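# Transfer one apple from the box to the plate

## Task

Take a single apple out of the box and set it on the plate, leaving the lid, the box and the plate roughly in their starting spots.

## Robot and tools

Robot: two arms. left_arm carries a left hand and sits on the +y side; right_arm carries a right hand on the -y side. Calibrated bases in the scene frame: left_arm at (+0.009, +0.328, +0.003) m, right_arm at (-0.015, -0.311, +0.004) m, each turned only slightly about z. A camera stand stands behind the arms. Objects may occasionally get a small nudge from outside.

Frames: the scene frame has its origin at table-top height halfway between the nominal bases, +z up, +x away from the robot over the table, +y toward left_arm. Hand positions, orientations, targets and all offsets for an arm use that arm's own base frame; fixed cameras and the table use the scene frame. Reported positions can be a few cm off, more at long reach.

Hand point: a point fixed to the palm, 0.15 m out from the wrist face and 0.05 m in front of the palm. Its +z runs along the straight fingers, +y out of the palm, +x across the palm away from the thumb on the right hand (toward the thumb on the left hand). Straight fingertips reach 0.06-0.07 m past it along +z, 0.06 m behind it along -y. A wrist bracket on the little-finger side can strike things.

Row layout (shared by execute_actions and move): one flat list of 28 numbers, each in [-1, 1], always covering both arms. Order: left dx, dy, dz, rx, ry, rz; left little, ring, middle, index, thumb_bend, thumb_turn, force_limit, speed; then the same 14 for the right arm. dx..rz are an offset, not a pose: measured from that arm's Hand target when the action or move begins, along the arm's base axes; 1.0 equals 0.6 m or 180 degrees; rx, ry, rz form a single rotation vector about the Hand target position. Every row in an action counts from the same start, so resending an offset moves further. Six zeros re-request the current Hand target (use this to resume control of an arm that got blocked). The controller clips orientation to within 40 degrees of the measured one. Arms often rest 1-3 cm (up to 5 cm) short, usually low; send the missing distance as a new offset.

Hand numbers are absolute targets, not offsets. Fingers and thumb_bend: +1 straight, -1 curled. thumb_turn: +1 beside the palm, -1 opposite the fingers. force_limit maps -1..+1 to about 0..10 N at the fingertip (0..15 N for the two thumb motors). speed rises from near zero at -1 to full at +0.48 and above. No value means 'unchanged': to keep a hand as is, resend the eight numbers of its last executed row; if none yet, send hand_measured plus hand_force_limit and hand_speed. With thumb_turn at -1 the hand wraps objects 0.035-0.065 m thick (handles to 0.025 m). For a gentle grip close at speed -0.94 or lower. To grip harder, raise force_limit and send a target more closed than hand_measured; to loosen, send one more open.

Tools:
- execute_actions(actions, cameras): actions is a list of actions; each action is up to 15 rows, one per 1/30 s step, a short action repeating its last row. Images return only for an empty actions list or when cameras names them (["all"], [] or names).
- move(target, speed, blend, blocking, cameras): target is one row or up to 15 rows, every row an offset from the same starting Hand targets. speed is the top path speed in m/s, 0.002 to 4.3 (default 0.25), turning at up to twice that in rad/s; one value or one per row. blend (m) rounds corners between rows; 0 stops at each. Paths run straight, ignore obstacles and the other arm, and are cut off after 10 s. blocking=false returns after about 0.5 s while the move keeps running. Hand-number changes in later rows apply when that row is reached and everything rests.
- wait(seconds 0-10, cameras): lets time pass, holding commands.
- stop(cameras): brakes a running move.
- zoom_image(camera, region [x0,y0,x1,y1] pixels, max 504x504): enlarges part of the newest image of cam_head_left, cam_head_right or cam_high (all 896x504).
- show_instructions(): shows reference images.
- finished_scene(scene 1-3): ends the scene; irreversible.

Results: per arm end_effector_position (m) and end_effector_quat_wxyz in its base frame, Hand target (the next offset origin), joint positions, velocities and torques, motor temperatures; hand_measured, hand_stopped_by (moving, target, force, stalled, fault) and hand_load_n, each with six values in the motor order above. A lost grip shows as hand_load_n dropping near 0. A move adds a 'move:' line: done, off_target, moving, held or fault, plus limits such as paced (pose clipped) or held (steps withheld). Done means within 10 mm and 2 degrees; it says nothing about contact.

Avoid: dropping the apple or releasing it while moving, fast contact, pressing past contact, knocking anything off the table, the arms or hands touching each other, paths passing near an arm's own base, and long stretched or loaded holds (motors warn at 85 °C and the arm collapses at 100 °C). Arm stops of any kind are costly.

Each tool is called after "Request:" as a command line: name --argument value for each argument, lists and objects as JSON in quotes; but a table of rows of numbers goes row by row, as --pt "numbers of a row", without its own name.

Reference images:

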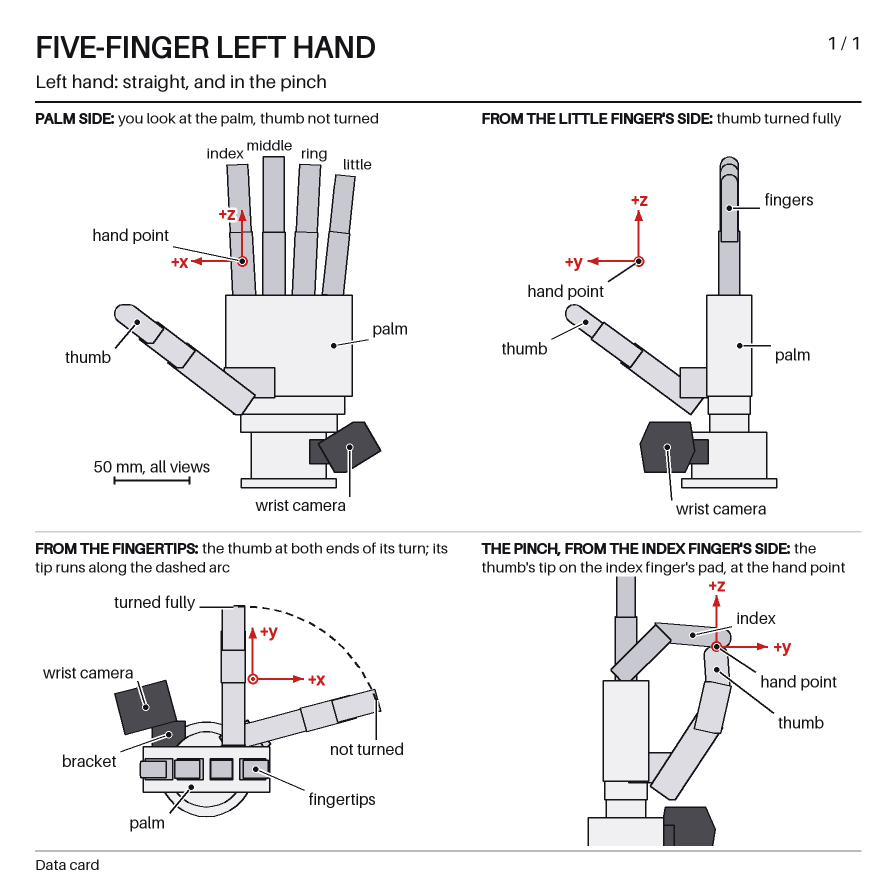

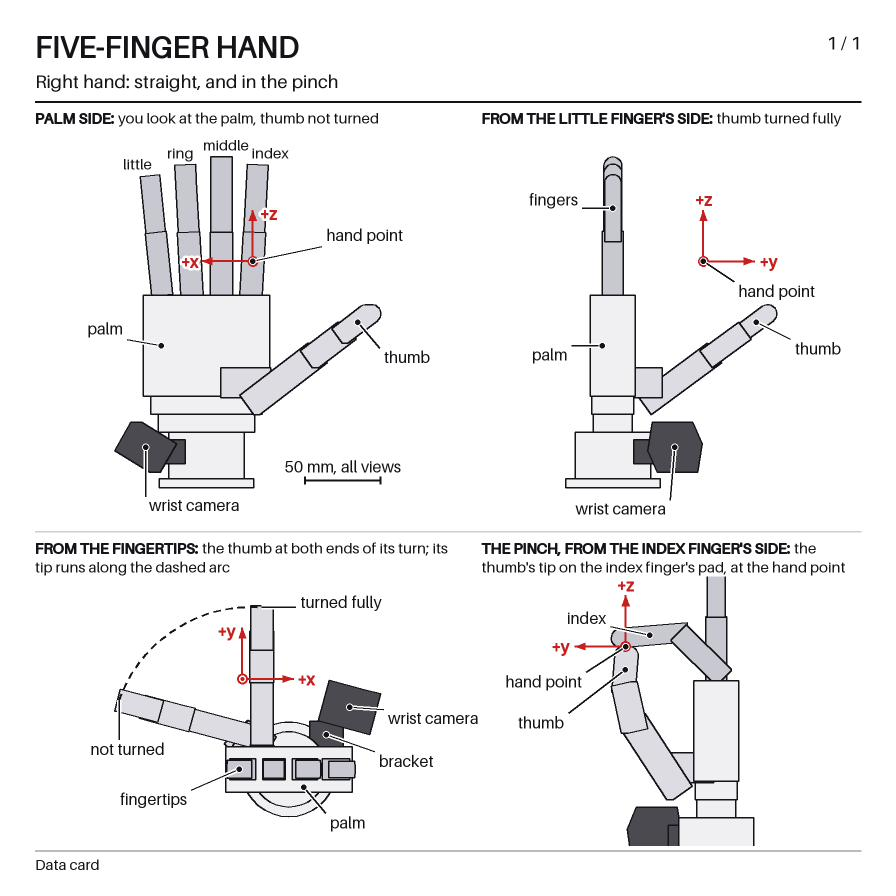

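## Session

Request:
execute_actions --actions '[]' --cameras '["all"]'

Scene clock: 0.00 s.
left_arm: end_effector_position=(+0.4487, -0.3925, +0.1933) hand_measured=(+1.000, +1.000, +1.000, +1.000, +1.000, +1.000) hand_load_n=(+0.0, +0.0, +0.0, +0.0, +0.0, +0.0) hand_stopped_by=(target, target, target, target, target, target) hand_force_limit=0.00 hand_speed=-0.80 end_effector_quat_wxyz=(+0.209, +0.169, +0.824, -0.499) | right_arm: end_effector_position=(+0.3690, +0.0598, +0.3830) hand_measured=(+1.000, +1.000, +1.000, +1.000, +1.000, +1.000) hand_load_n=(+0.0, +0.0, +0.0, +0.0, +0.0, +0.0) hand_stopped_by=(target, target, target, target, target, target) hand_force_limit=0.00 hand_speed=-0.80 end_effector_quat_wxyz=(-0.093, +0.715, +0.139, +0.679)
Joint positions: left_arm=[-0.541 1.5 1.135 -0.233 0.741 1.029] | right_arm=[0.328 0.509 0.647 -0.2 0 -1.627]
Joint velocities: within noise
Joint torques (N m): no reading
Motor temperatures (°C): left_arm=[28 28 31 29 32 31] | right_arm=[33 32 29 34 31 34]
Heat: left arm: hottest wrist yaw 32 °C; right arm: hottest wrist pitch 34 °C.
Hand target: left_arm +0.4558, -0.3967, +0.2045; +0.218, +0.173, +0.819, -0.502 | right_arm +0.3687, +0.0597, +0.4050; -0.095, +0.702, +0.136, +0.692

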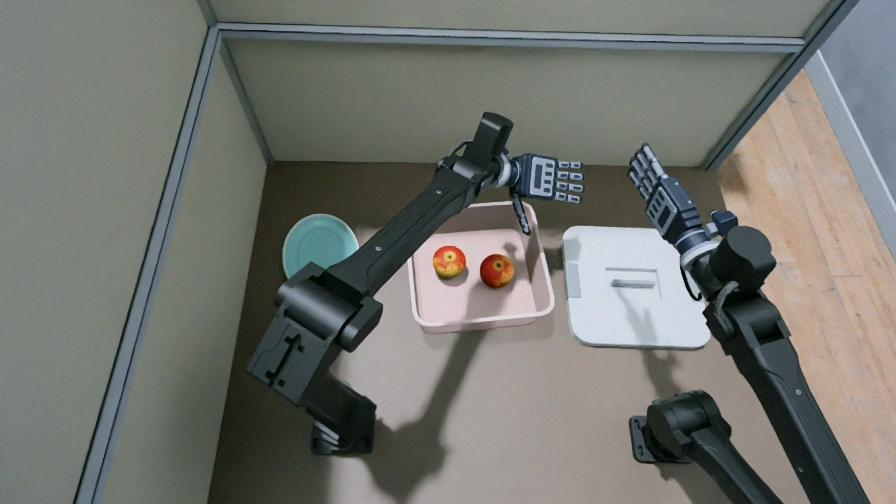

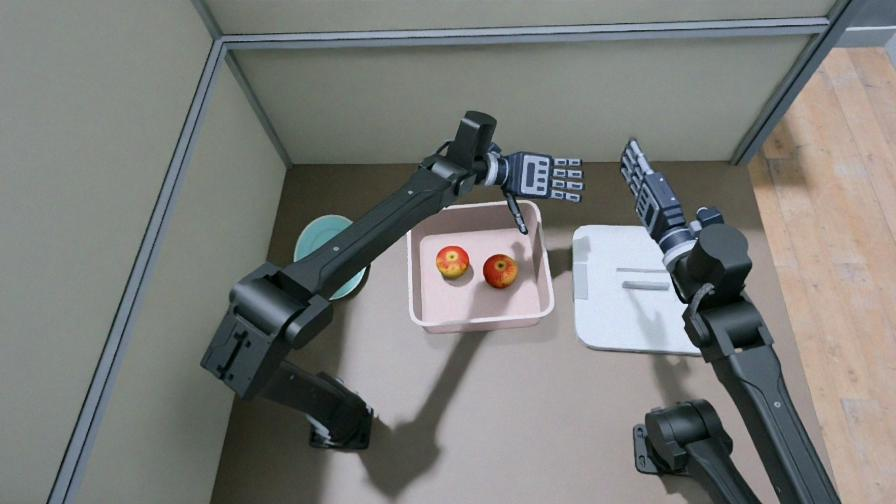

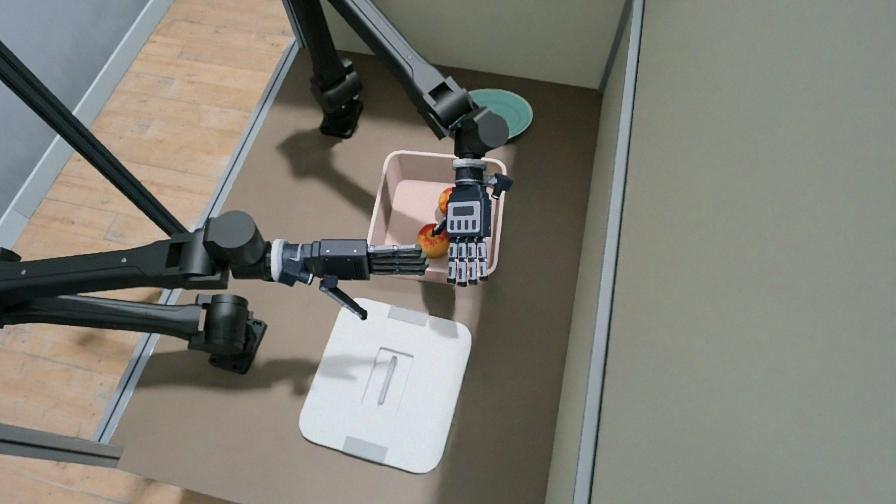

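Request:
move --target '[-0.218,0.12,0.071,0.0936,0.192,0.164,1,1,1,1,1,-1,0,0,0,0,0,0,0,0,1,1,1,1,1,1,0,-0.8]' --cameras '["all"]'

Scene clock: 127.40 s.
left_arm: end_effector_position=(+0.3192, -0.3131, +0.2172) hand_measured=(+1.000, +1.000, +1.000, +1.000, +1.000, -1.000) hand_load_n=(+0.0, +0.0, +0.0, +0.0, +0.0, +0.0) hand_stopped_by=(target, target, target, target, target, target) hand_force_limit=0.00 hand_speed=0.00 end_effector_quat_wxyz=(+0.045, -0.166, +0.932, -0.318) | right_arm: end_effector_position=(+0.3690, +0.0598, +0.3830) hand_measured=(+1.000, +1.000, +1.000, +1.000, +1.000, +1.000) hand_load_n=(+0.0, +0.0, +0.0, +0.0, +0.0, +0.5) hand_stopped_by=(target, target, target, target, target, target) hand_force_limit=0.00 hand_speed=-0.80 end_effector_quat_wxyz=(-0.093, +0.715, +0.139, +0.679)
Joint positions: left_arm=[-0.62 1.298 1.185 -0.904 0.368 0.492] | right_arm=[0.328 0.509 0.647 -0.2 0 -1.627]
Joint torques (N m): left_arm=[-0.91 -9.88 13.07 1.03 0.11 -0.13] | right_arm=[0.67 -1.61 10.32 2.17 0.08 -0.1]
Motor temperatures (°C): left_arm=[28 30 42 28 31 30] | right_arm=[32 31 42 33 31 33]
Heat: left arm: hottest elbow 42 °C; right arm: hottest elbow 42 °C.
Hand target: left_arm +0.3251, -0.3247, +0.2471; +0.060, -0.163, +0.925, -0.337 | right_arm +0.3687, +0.0597, +0.4050; -0.095, +0.702, +0.136, +0.692
Off the commanded pose: left_arm 0.033 m, 3 deg | right_arm 0.022 m, 2 deg.
move: off_target (left_arm, right_arm)

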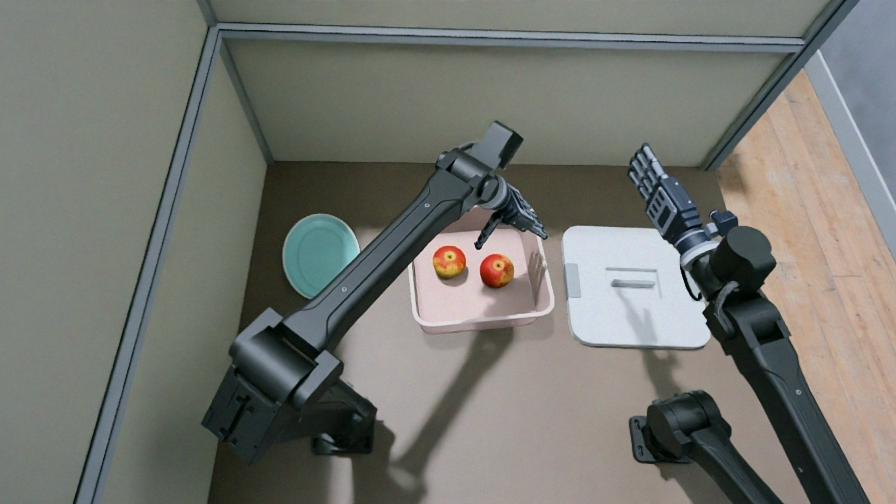

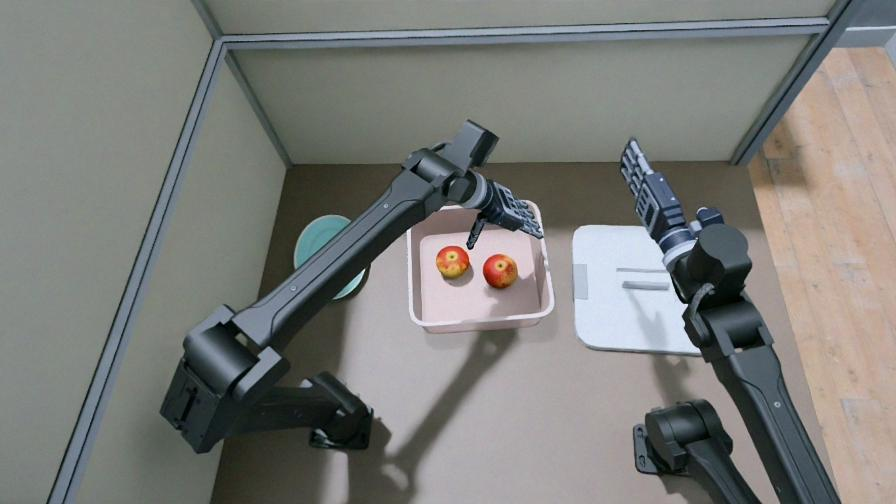

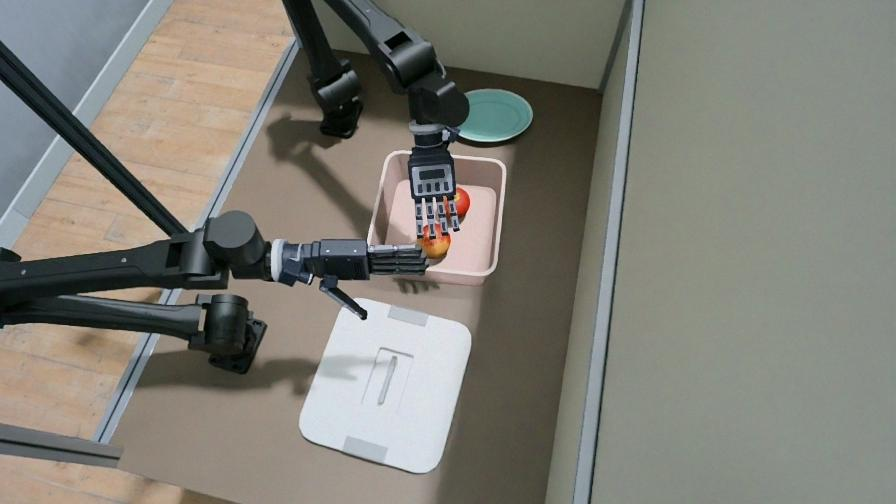

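Request:
zoom_image --camera "cam_head_left" --region '[400, 150, 600, 350]'

Request:
zoom_image --camera "cam_high" --region '[350, 80, 550, 300]'

Scaled by 2.520.

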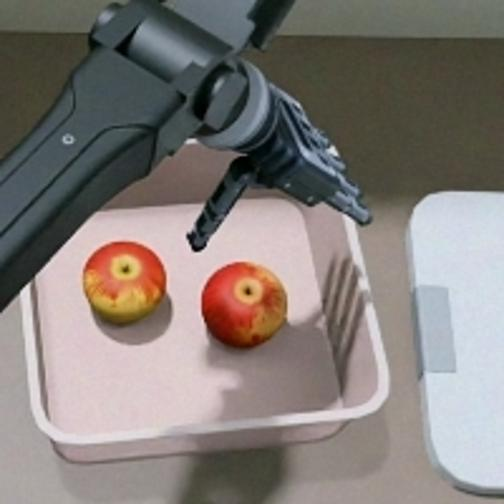

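Scaled by 2.291.

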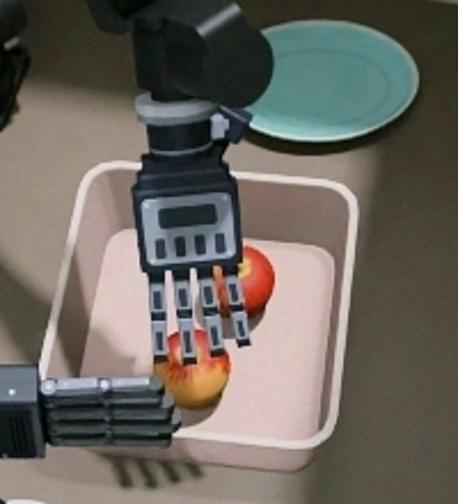

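Request:
move --target '[-0.032,-0.015,-0.14,0,0,0,0.5,0.5,0.5,0.5,1,-1,0,0,0,0,0,0,0,0,1,1,1,1,1,1,0,-0.8]' --cameras '["all"]'

Request:
zoom_image --camera "cam_head_left" --region '[400, 150, 600, 350]'

Request:
zoom_image --camera "cam_high" --region '[350, 80, 550, 300]'

Scene clock: 169.20 s.
left_arm: end_effector_position=(+0.3039, -0.3270, +0.1607) hand_measured=(+0.500, +0.500, +0.500, +0.500, +1.000, -1.000) hand_load_n=(+0.0, +0.0, +0.0, -0.5, +0.0, +0.0) hand_stopped_by=(target, target, target, target, target, target) hand_force_limit=0.00 hand_speed=0.00 end_effector_quat_wxyz=(+0.058, -0.160, +0.928, -0.331) | right_arm: end_effector_position=(+0.3690, +0.0598, +0.3830) hand_measured=(+1.000, +1.000, +1.000, +1.000, +1.000, +1.000) hand_load_n=(+0.0, +0.0, +0.0, +0.0, +0.0, +0.0) hand_stopped_by=(target, target, target, target, target, target) hand_force_limit=0.00 hand_speed=-0.80 end_effector_quat_wxyz=(-0.093, +0.715, +0.139, +0.679)
Joint positions: left_arm=[-0.672 1.291 1.017 -0.689 0.34 0.45] | right_arm=[0.328 0.509 0.647 -0.2 0 -1.627]
Joint torques (N m): left_arm=[-0.32 -7.77 9.4 2.13 0.06 -0.1] | right_arm=[0.21 -1.9 10.29 2.21 0.08 -0.1]
Motor temperatures (°C): left_arm=[28 30 48 27 30 29] | right_arm=[32 31 43 33 31 33]
Heat: left arm: hottest elbow 48 °C; right arm: hottest elbow 43 °C.
Hand target: left_arm +0.3060, -0.3336, +0.1631; +0.060, -0.163, +0.925, -0.337 | right_arm +0.3687, +0.0597, +0.4050; -0.095, +0.702, +0.136, +0.692
Off the commanded pose: left_arm 0.007 m, 1 deg | right_arm 0.022 m, 2 deg.
move: off_target (right_arm)

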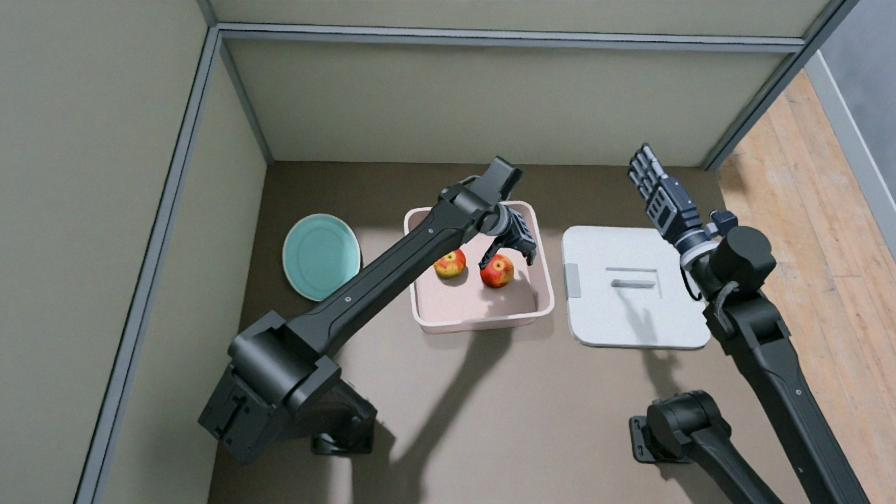

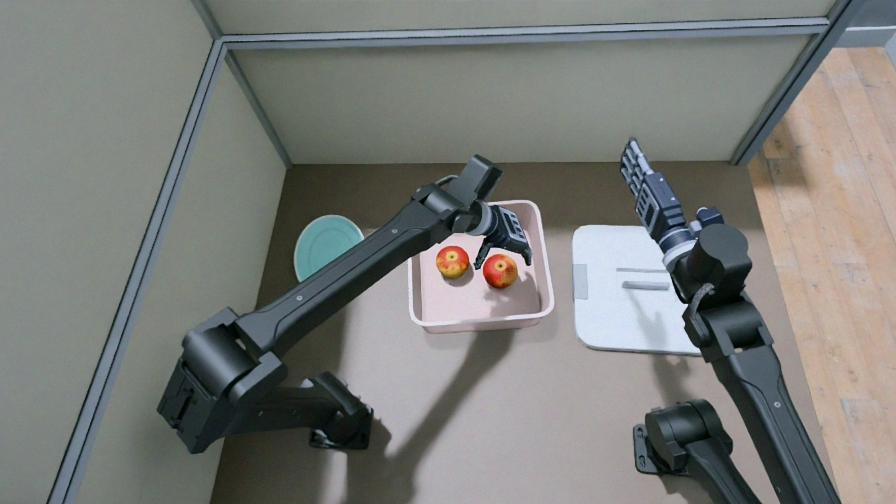

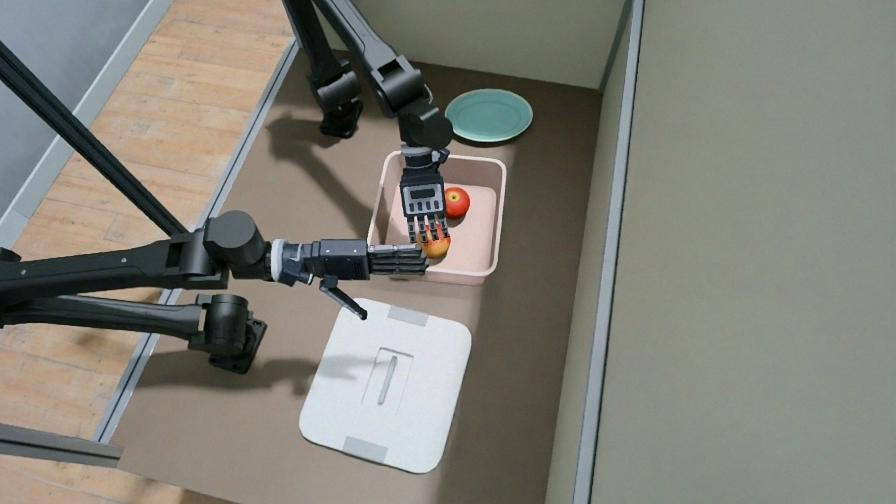

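Scaled by 2.520.

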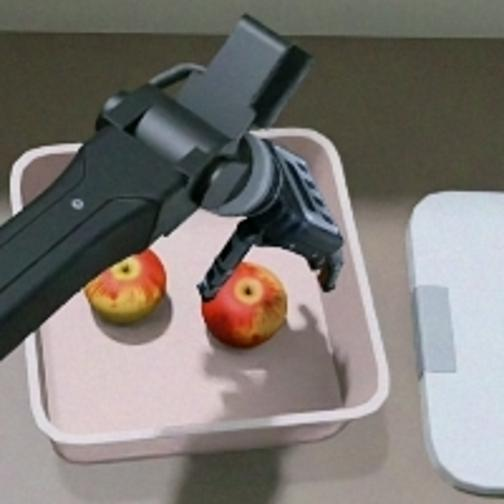

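Scaled by 2.291.

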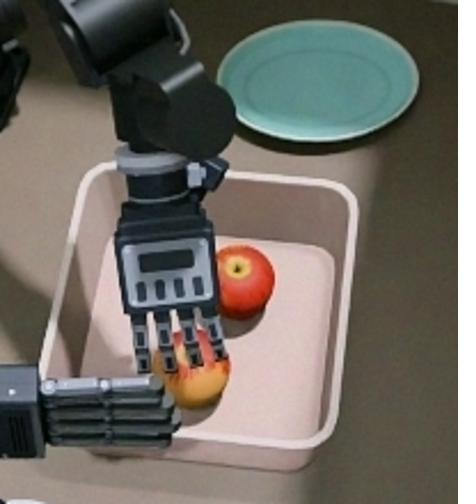

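Request:
move --target '[0.007,0.007,-0.15,0,0,0,0.5,0.5,0.5,0.5,1,-1,0,0,0,0,0,0,0,0,1,1,1,1,1,1,0,-0.8]' --speed 0.15 --cameras '["all"]'

Request:
zoom_image --camera "cam_head_left" --region '[400, 150, 600, 350]'

Request:
zoom_image --camera "cam_high" --region '[350, 80, 550, 300]'

Scene clock: 192.07 s.
left_arm: end_effector_position=(+0.3052, -0.3292, +0.0761) hand_measured=(+0.500, +0.500, +0.500, +0.500, +1.000, -1.000) hand_load_n=(+0.0, +0.0, +0.0, +0.0, +0.0, +0.0) hand_stopped_by=(target, target, target, target, target, target) hand_force_limit=0.00 hand_speed=0.00 end_effector_quat_wxyz=(+0.059, -0.158, +0.927, -0.335) | right_arm: end_effector_position=(+0.3690, +0.0598, +0.3830) hand_measured=(+1.000, +1.000, +1.000, +1.000, +1.000, +1.000) hand_load_n=(+0.0, +0.0, +0.0, +0.0, +0.0, +0.0) hand_stopped_by=(target, target, target, target, target, target) hand_force_limit=0.00 hand_speed=-0.80 end_effector_quat_wxyz=(-0.093, +0.715, +0.139, +0.679)
Joint positions: left_arm=[-0.672 1.389 0.866 -0.432 0.345 0.45] | right_arm=[0.328 0.509 0.647 -0.2 0 -1.627]
Joint torques (N m): left_arm=[0.5 -7.82 8.03 2.14 0.22 0.02] | right_arm=[0.21 -1.26 10.35 2.22 0.04 -0.11]
Heat: left arm: hottest elbow 45 °C; right arm: hottest elbow 43 °C.
Hand target: left_arm +0.3101, -0.3294, +0.0731; +0.060, -0.163, +0.925, -0.337 | right_arm +0.3687, +0.0597, +0.4050; -0.095, +0.702, +0.136, +0.692
Off the commanded pose: left_arm 0.006 m, 1 deg | right_arm 0.022 m, 2 deg.
move: off_target (right_arm)

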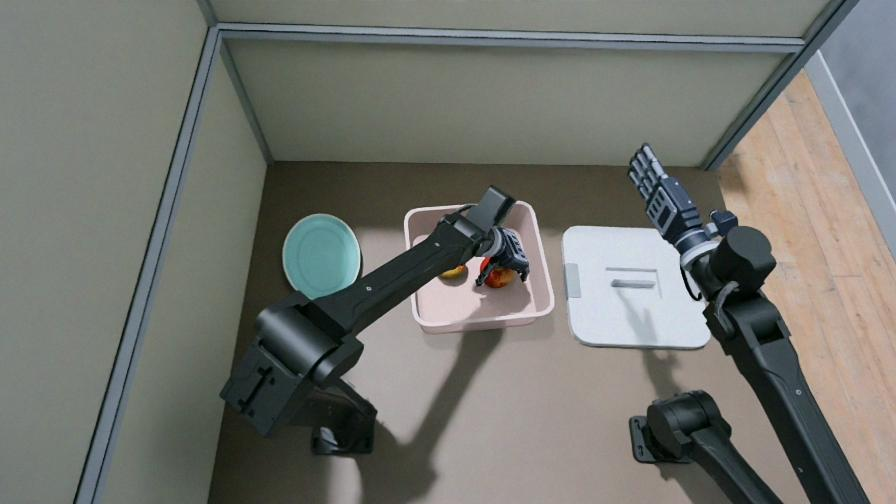

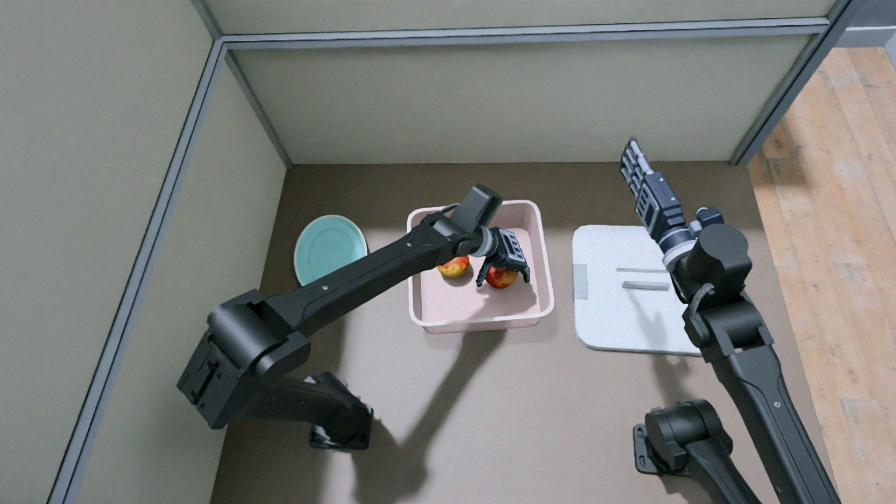

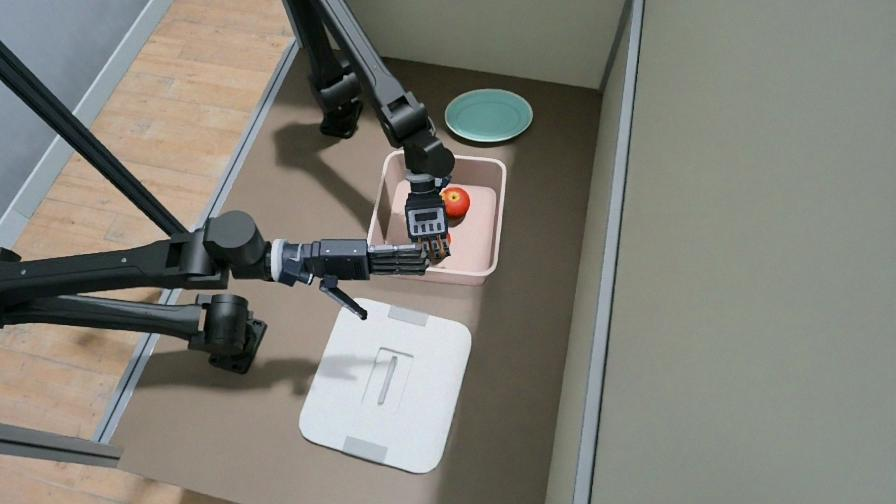

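Scaled by 2.520.

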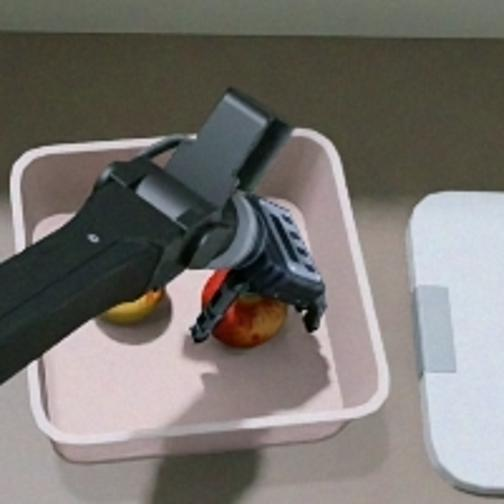

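Scaled by 2.291.

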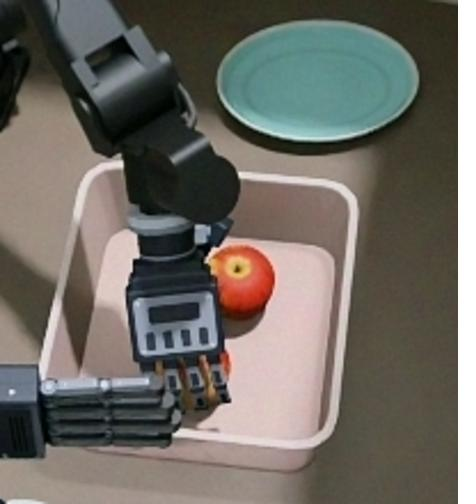

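Request:
move --pt "0.033 0.010 0 0 0 0 0.5 0.5 0.5 0.5 1 -1 0 0 0 0 0 0 0 0 1 1 1 1 1 1 0 -0.8" --pt "0.033 0.010 -0.048 0 0 0 0.5 0.5 0.5 0.5 1 -1 0 0 0 0 0 0 0 0 1 1 1 1 1 1 0 -0.8" --speed 0.1 --cameras '["all"]'

Request:
zoom_image --camera "cam_head_left" --region '[400, 150, 600, 350]'

Request:
zoom_image --camera "cam_high" --region '[350, 80, 550, 300]'

Scene clock: 214.30 s.
left_arm: end_effector_position=(+0.3253, -0.3276, +0.0521) hand_measured=(+0.500, +0.500, +0.500, +0.500, +1.000, -1.000) hand_load_n=(+0.0, +0.0, +0.0, +0.0, +0.0, +0.0) hand_stopped_by=(target, target, target, target, target, target) hand_force_limit=0.00 hand_speed=0.00 end_effector_quat_wxyz=(+0.057, -0.165, +0.924, -0.340) | right_arm: end_effector_position=(+0.3690, +0.0598, +0.3830) hand_measured=(+1.000, +1.000, +1.000, +1.000, +1.000, +1.000) hand_load_n=(+0.0, +0.0, +0.0, +0.0, +0.0, +0.0) hand_stopped_by=(target, target, target, target, target, target) hand_force_limit=0.00 hand_speed=-0.80 end_effector_quat_wxyz=(-0.093, +0.715, +0.139, +0.679)
Joint positions: left_arm=[-0.634 1.464 0.867 -0.361 0.371 0.466] | right_arm=[0.328 0.509 0.647 -0.2 0 -1.627]
Joint torques (N m): left_arm=[0.79 -8.88 7.39 2.11 0.1 0.23] | right_arm=[0.44 -1.44 10.39 1.99 0.1 -0.06]
Motor temperatures (°C): left_arm=[28 30 43 27 30 29] | right_arm=[32 31 44 33 31 32]
Heat: left arm: hottest elbow 43 °C; right arm: hottest elbow 44 °C.
Hand target: left_arm +0.3299, -0.3235, +0.0442; +0.060, -0.163, +0.925, -0.337 | right_arm +0.3687, +0.0597, +0.4050; -0.095, +0.702, +0.136, +0.692
Off the commanded pose: left_arm 0.010 m, 1 deg | right_arm 0.022 m, 2 deg.
move: off_target (right_arm)

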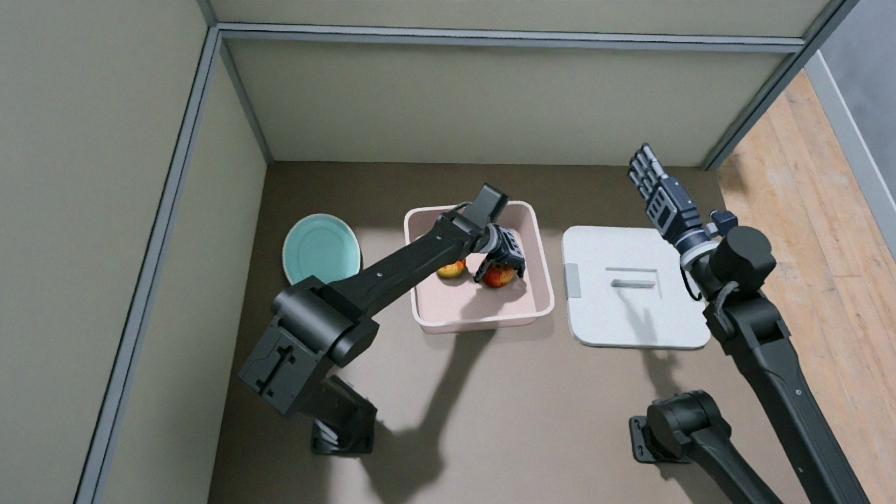

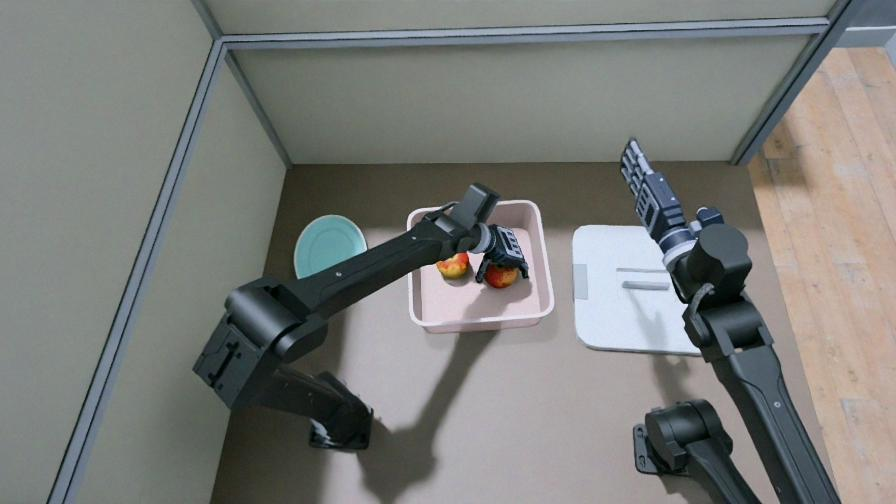

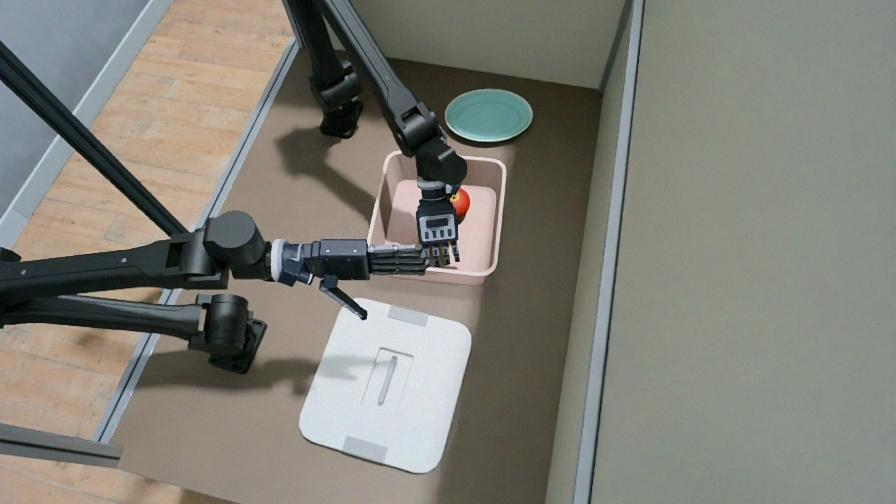

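Scaled by 2.520.

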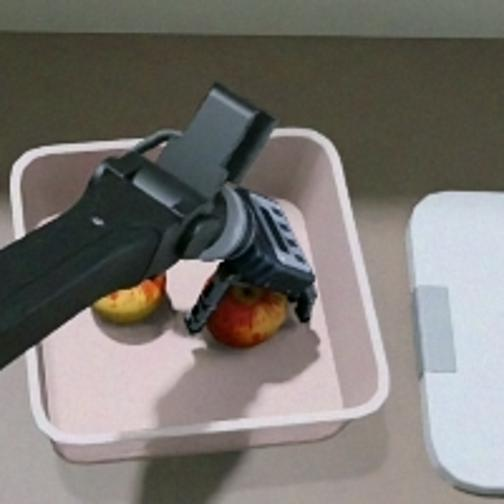

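Scaled by 2.291.

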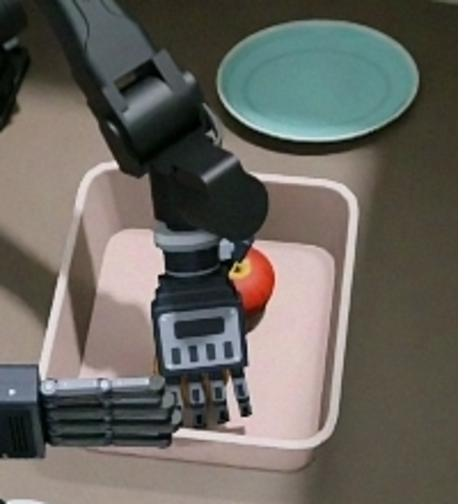

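Request:
move --pt "0.014 -0.003 -0.013 0 0 0 0.5 0.5 0.5 0.5 1 -1 0 0 0 0 0 0 0 0 1 1 1 1 1 1 0 -0.8" --pt "0.014 -0.003 -0.013 0 0 0 -0.4 -0.4 -0.4 -0.4 -0.4 -1 -0.2 -0.9 0 0 0 0 0 0 1 1 1 1 1 1 0 -0.8" --speed 0.1 --cameras '["all"]'

Request:
zoom_image --camera "cam_head_left" --region '[400, 150, 600, 350]'

Scene clock: 234.17 s.
left_arm: end_effector_position=(+0.3301, -0.3266, +0.0414) hand_measured=(-0.400, +0.186, +0.308, +0.278, +0.904, -1.000) hand_load_n=(+0.0, +4.5, +3.0, +3.0, +9.0, +1.5) hand_stopped_by=(target, force, force, force, force, target) hand_force_limit=-0.20 hand_speed=-0.90 end_effector_quat_wxyz=(+0.056, -0.165, +0.925, -0.337) | right_arm: end_effector_position=(+0.3690, +0.0598, +0.3830) hand_measured=(+1.000, +1.000, +1.000, +1.000, +1.000, +1.000) hand_load_n=(+0.0, +0.0, +0.0, +0.0, +0.0, +0.0) hand_stopped_by=(target, target, target, target, target, target) hand_force_limit=0.00 hand_speed=-0.80 end_effector_quat_wxyz=(-0.093, +0.715, +0.139, +0.679)
Joint positions: left_arm=[-0.626 1.493 0.867 -0.341 0.374 0.475] | right_arm=[0.328 0.509 0.647 -0.2 0 -1.627]
Joint torques (N m): left_arm=[0.91 -8.82 8.17 2.03 0.22 0.22] | right_arm=[0.21 -1.61 10.28 2.1 0.06 -0.11]
Heat: left arm: hottest elbow 42 °C; right arm: hottest elbow 44 °C.
Hand target: left_arm +0.3382, -0.3253, +0.0365; +0.060, -0.163, +0.925, -0.337 | right_arm +0.3687, +0.0597, +0.4050; -0.095, +0.702, +0.136, +0.692
Off the commanded pose: left_arm 0.010 m, 1 deg | right_arm 0.022 m, 2 deg.
move: off_target (right_arm)

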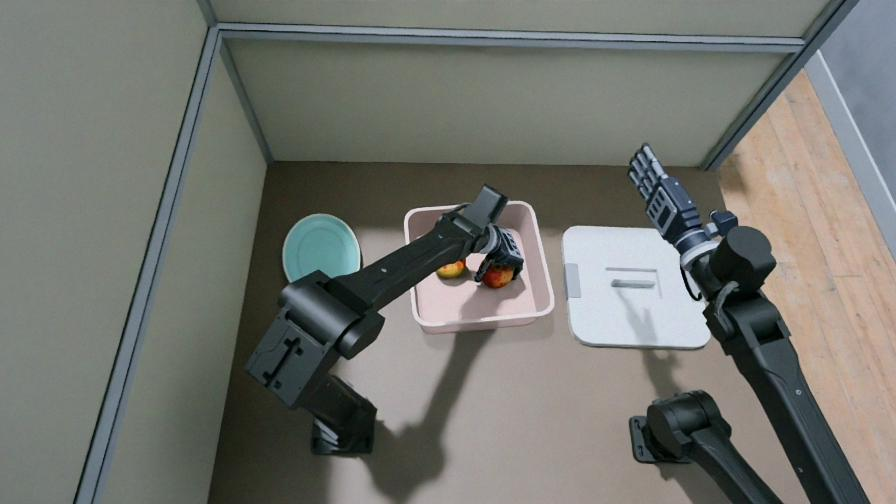

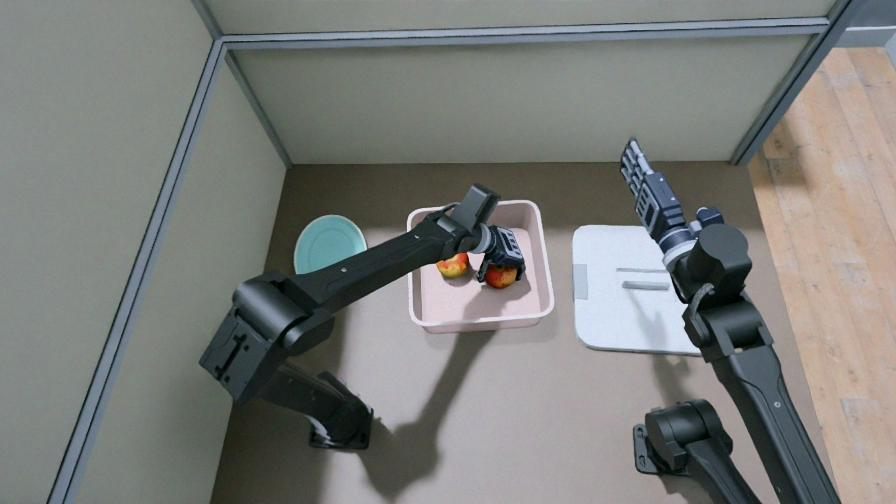

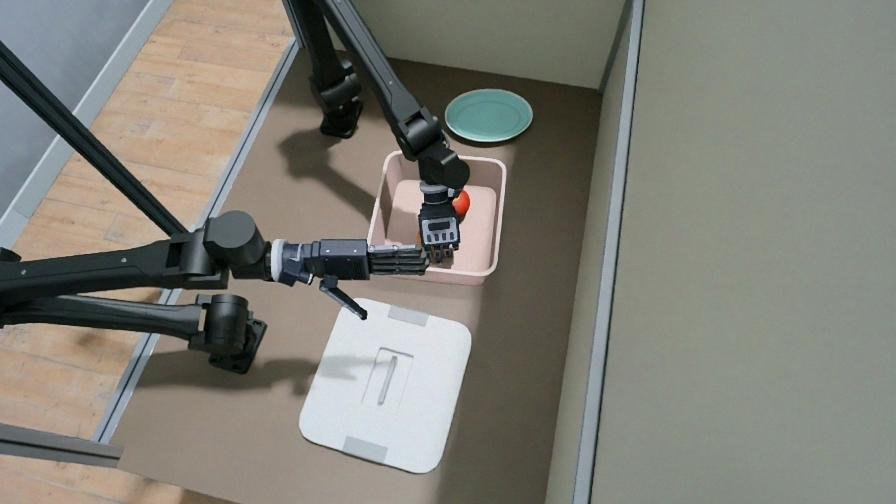

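Scaled by 2.520.

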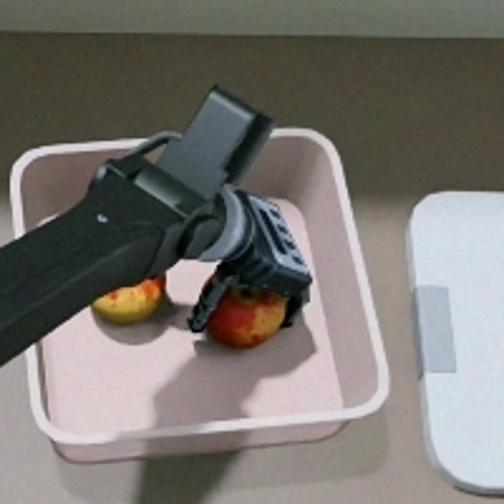

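Request:
move --target '[0,0,0.28,0,0,0,-0.4,-0.4,-0.4,-0.4,-0.4,-1,-0.2,-0.9,0,0,0,0,0,0,1,1,1,1,1,1,0,-0.8]' --speed 0.12 --cameras '["all"]'

Scene clock: 240.93 s.
left_arm: end_effector_position=(+0.3197, -0.3188, +0.1709) hand_measured=(-0.400, +0.186, +0.308, +0.278, +0.904, -1.000) hand_load_n=(+0.0, +4.5, +2.5, +3.0, +9.5, +1.5) hand_stopped_by=(target, force, force, force, force, target) hand_force_limit=-0.20 hand_speed=-0.90 end_effector_quat_wxyz=(+0.034, -0.173, +0.933, -0.313) | right_arm: end_effector_position=(+0.3690, +0.0598, +0.3830) hand_measured=(+1.000, +1.000, +1.000, +1.000, +1.000, +1.000) hand_load_n=(+0.0, +0.0, +0.0, +0.0, +0.0, +0.0) hand_stopped_by=(target, target, target, target, target, target) hand_force_limit=0.00 hand_speed=-0.80 end_effector_quat_wxyz=(-0.093, +0.715, +0.139, +0.679)
Joint positions: left_arm=[-0.626 1.344 1.106 -0.798 0.373 0.475] | right_arm=[0.328 0.509 0.647 -0.2 0 -1.627]
Joint torques (N m): left_arm=[0.79 -11.4 13.01 1.07 0.25 0.2] | right_arm=[0.32 -1.55 10.4 2.15 0.12 -0.06]
Heat: left arm: hottest elbow 42 °C; right arm: hottest elbow 44 °C.
Hand target: left_arm +0.3383, -0.3253, +0.2045; +0.060, -0.163, +0.925, -0.337 | right_arm +0.3687, +0.0597, +0.4050; -0.095, +0.702, +0.136, +0.692
Off the commanded pose: left_arm 0.039 m, 4 deg | right_arm 0.022 m, 2 deg.
move: off_target (left_arm, right_arm)

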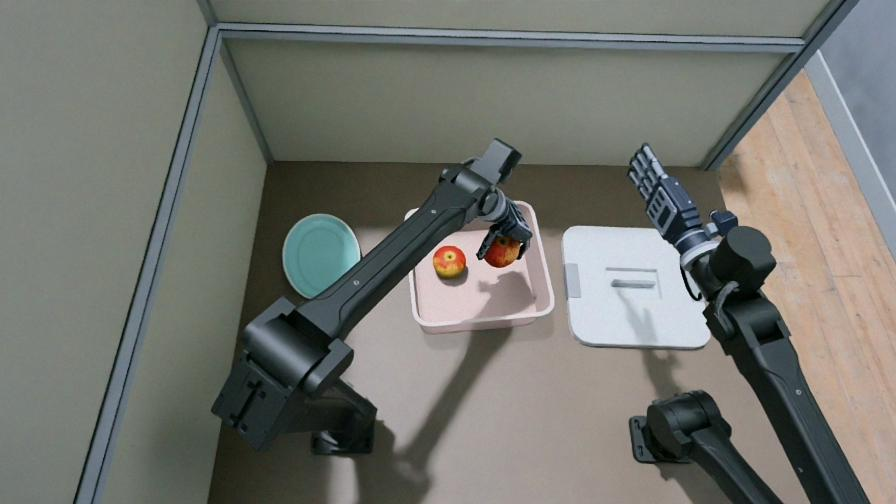

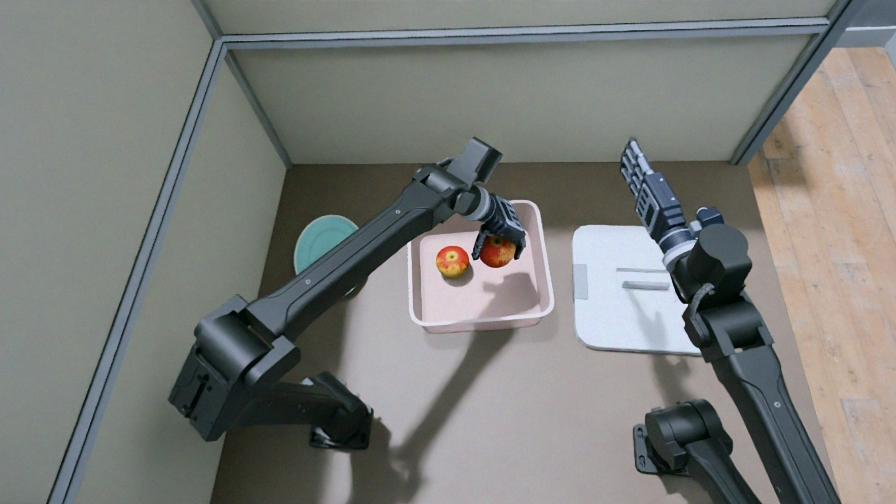

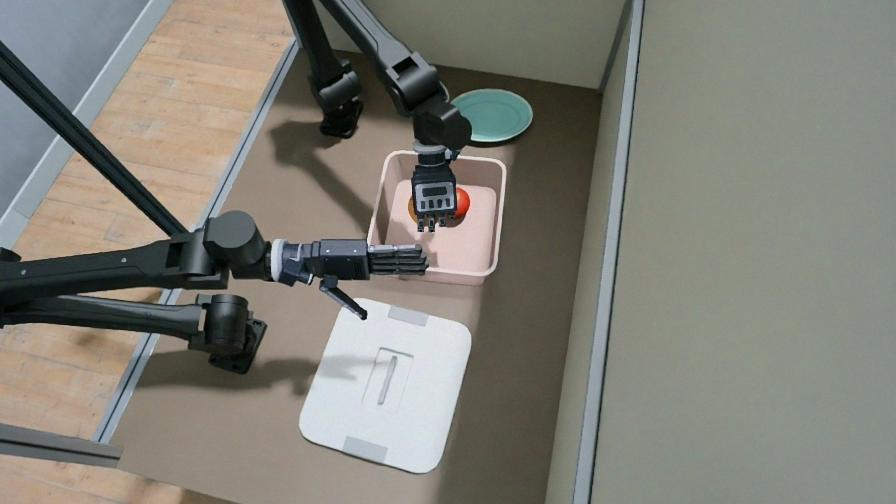

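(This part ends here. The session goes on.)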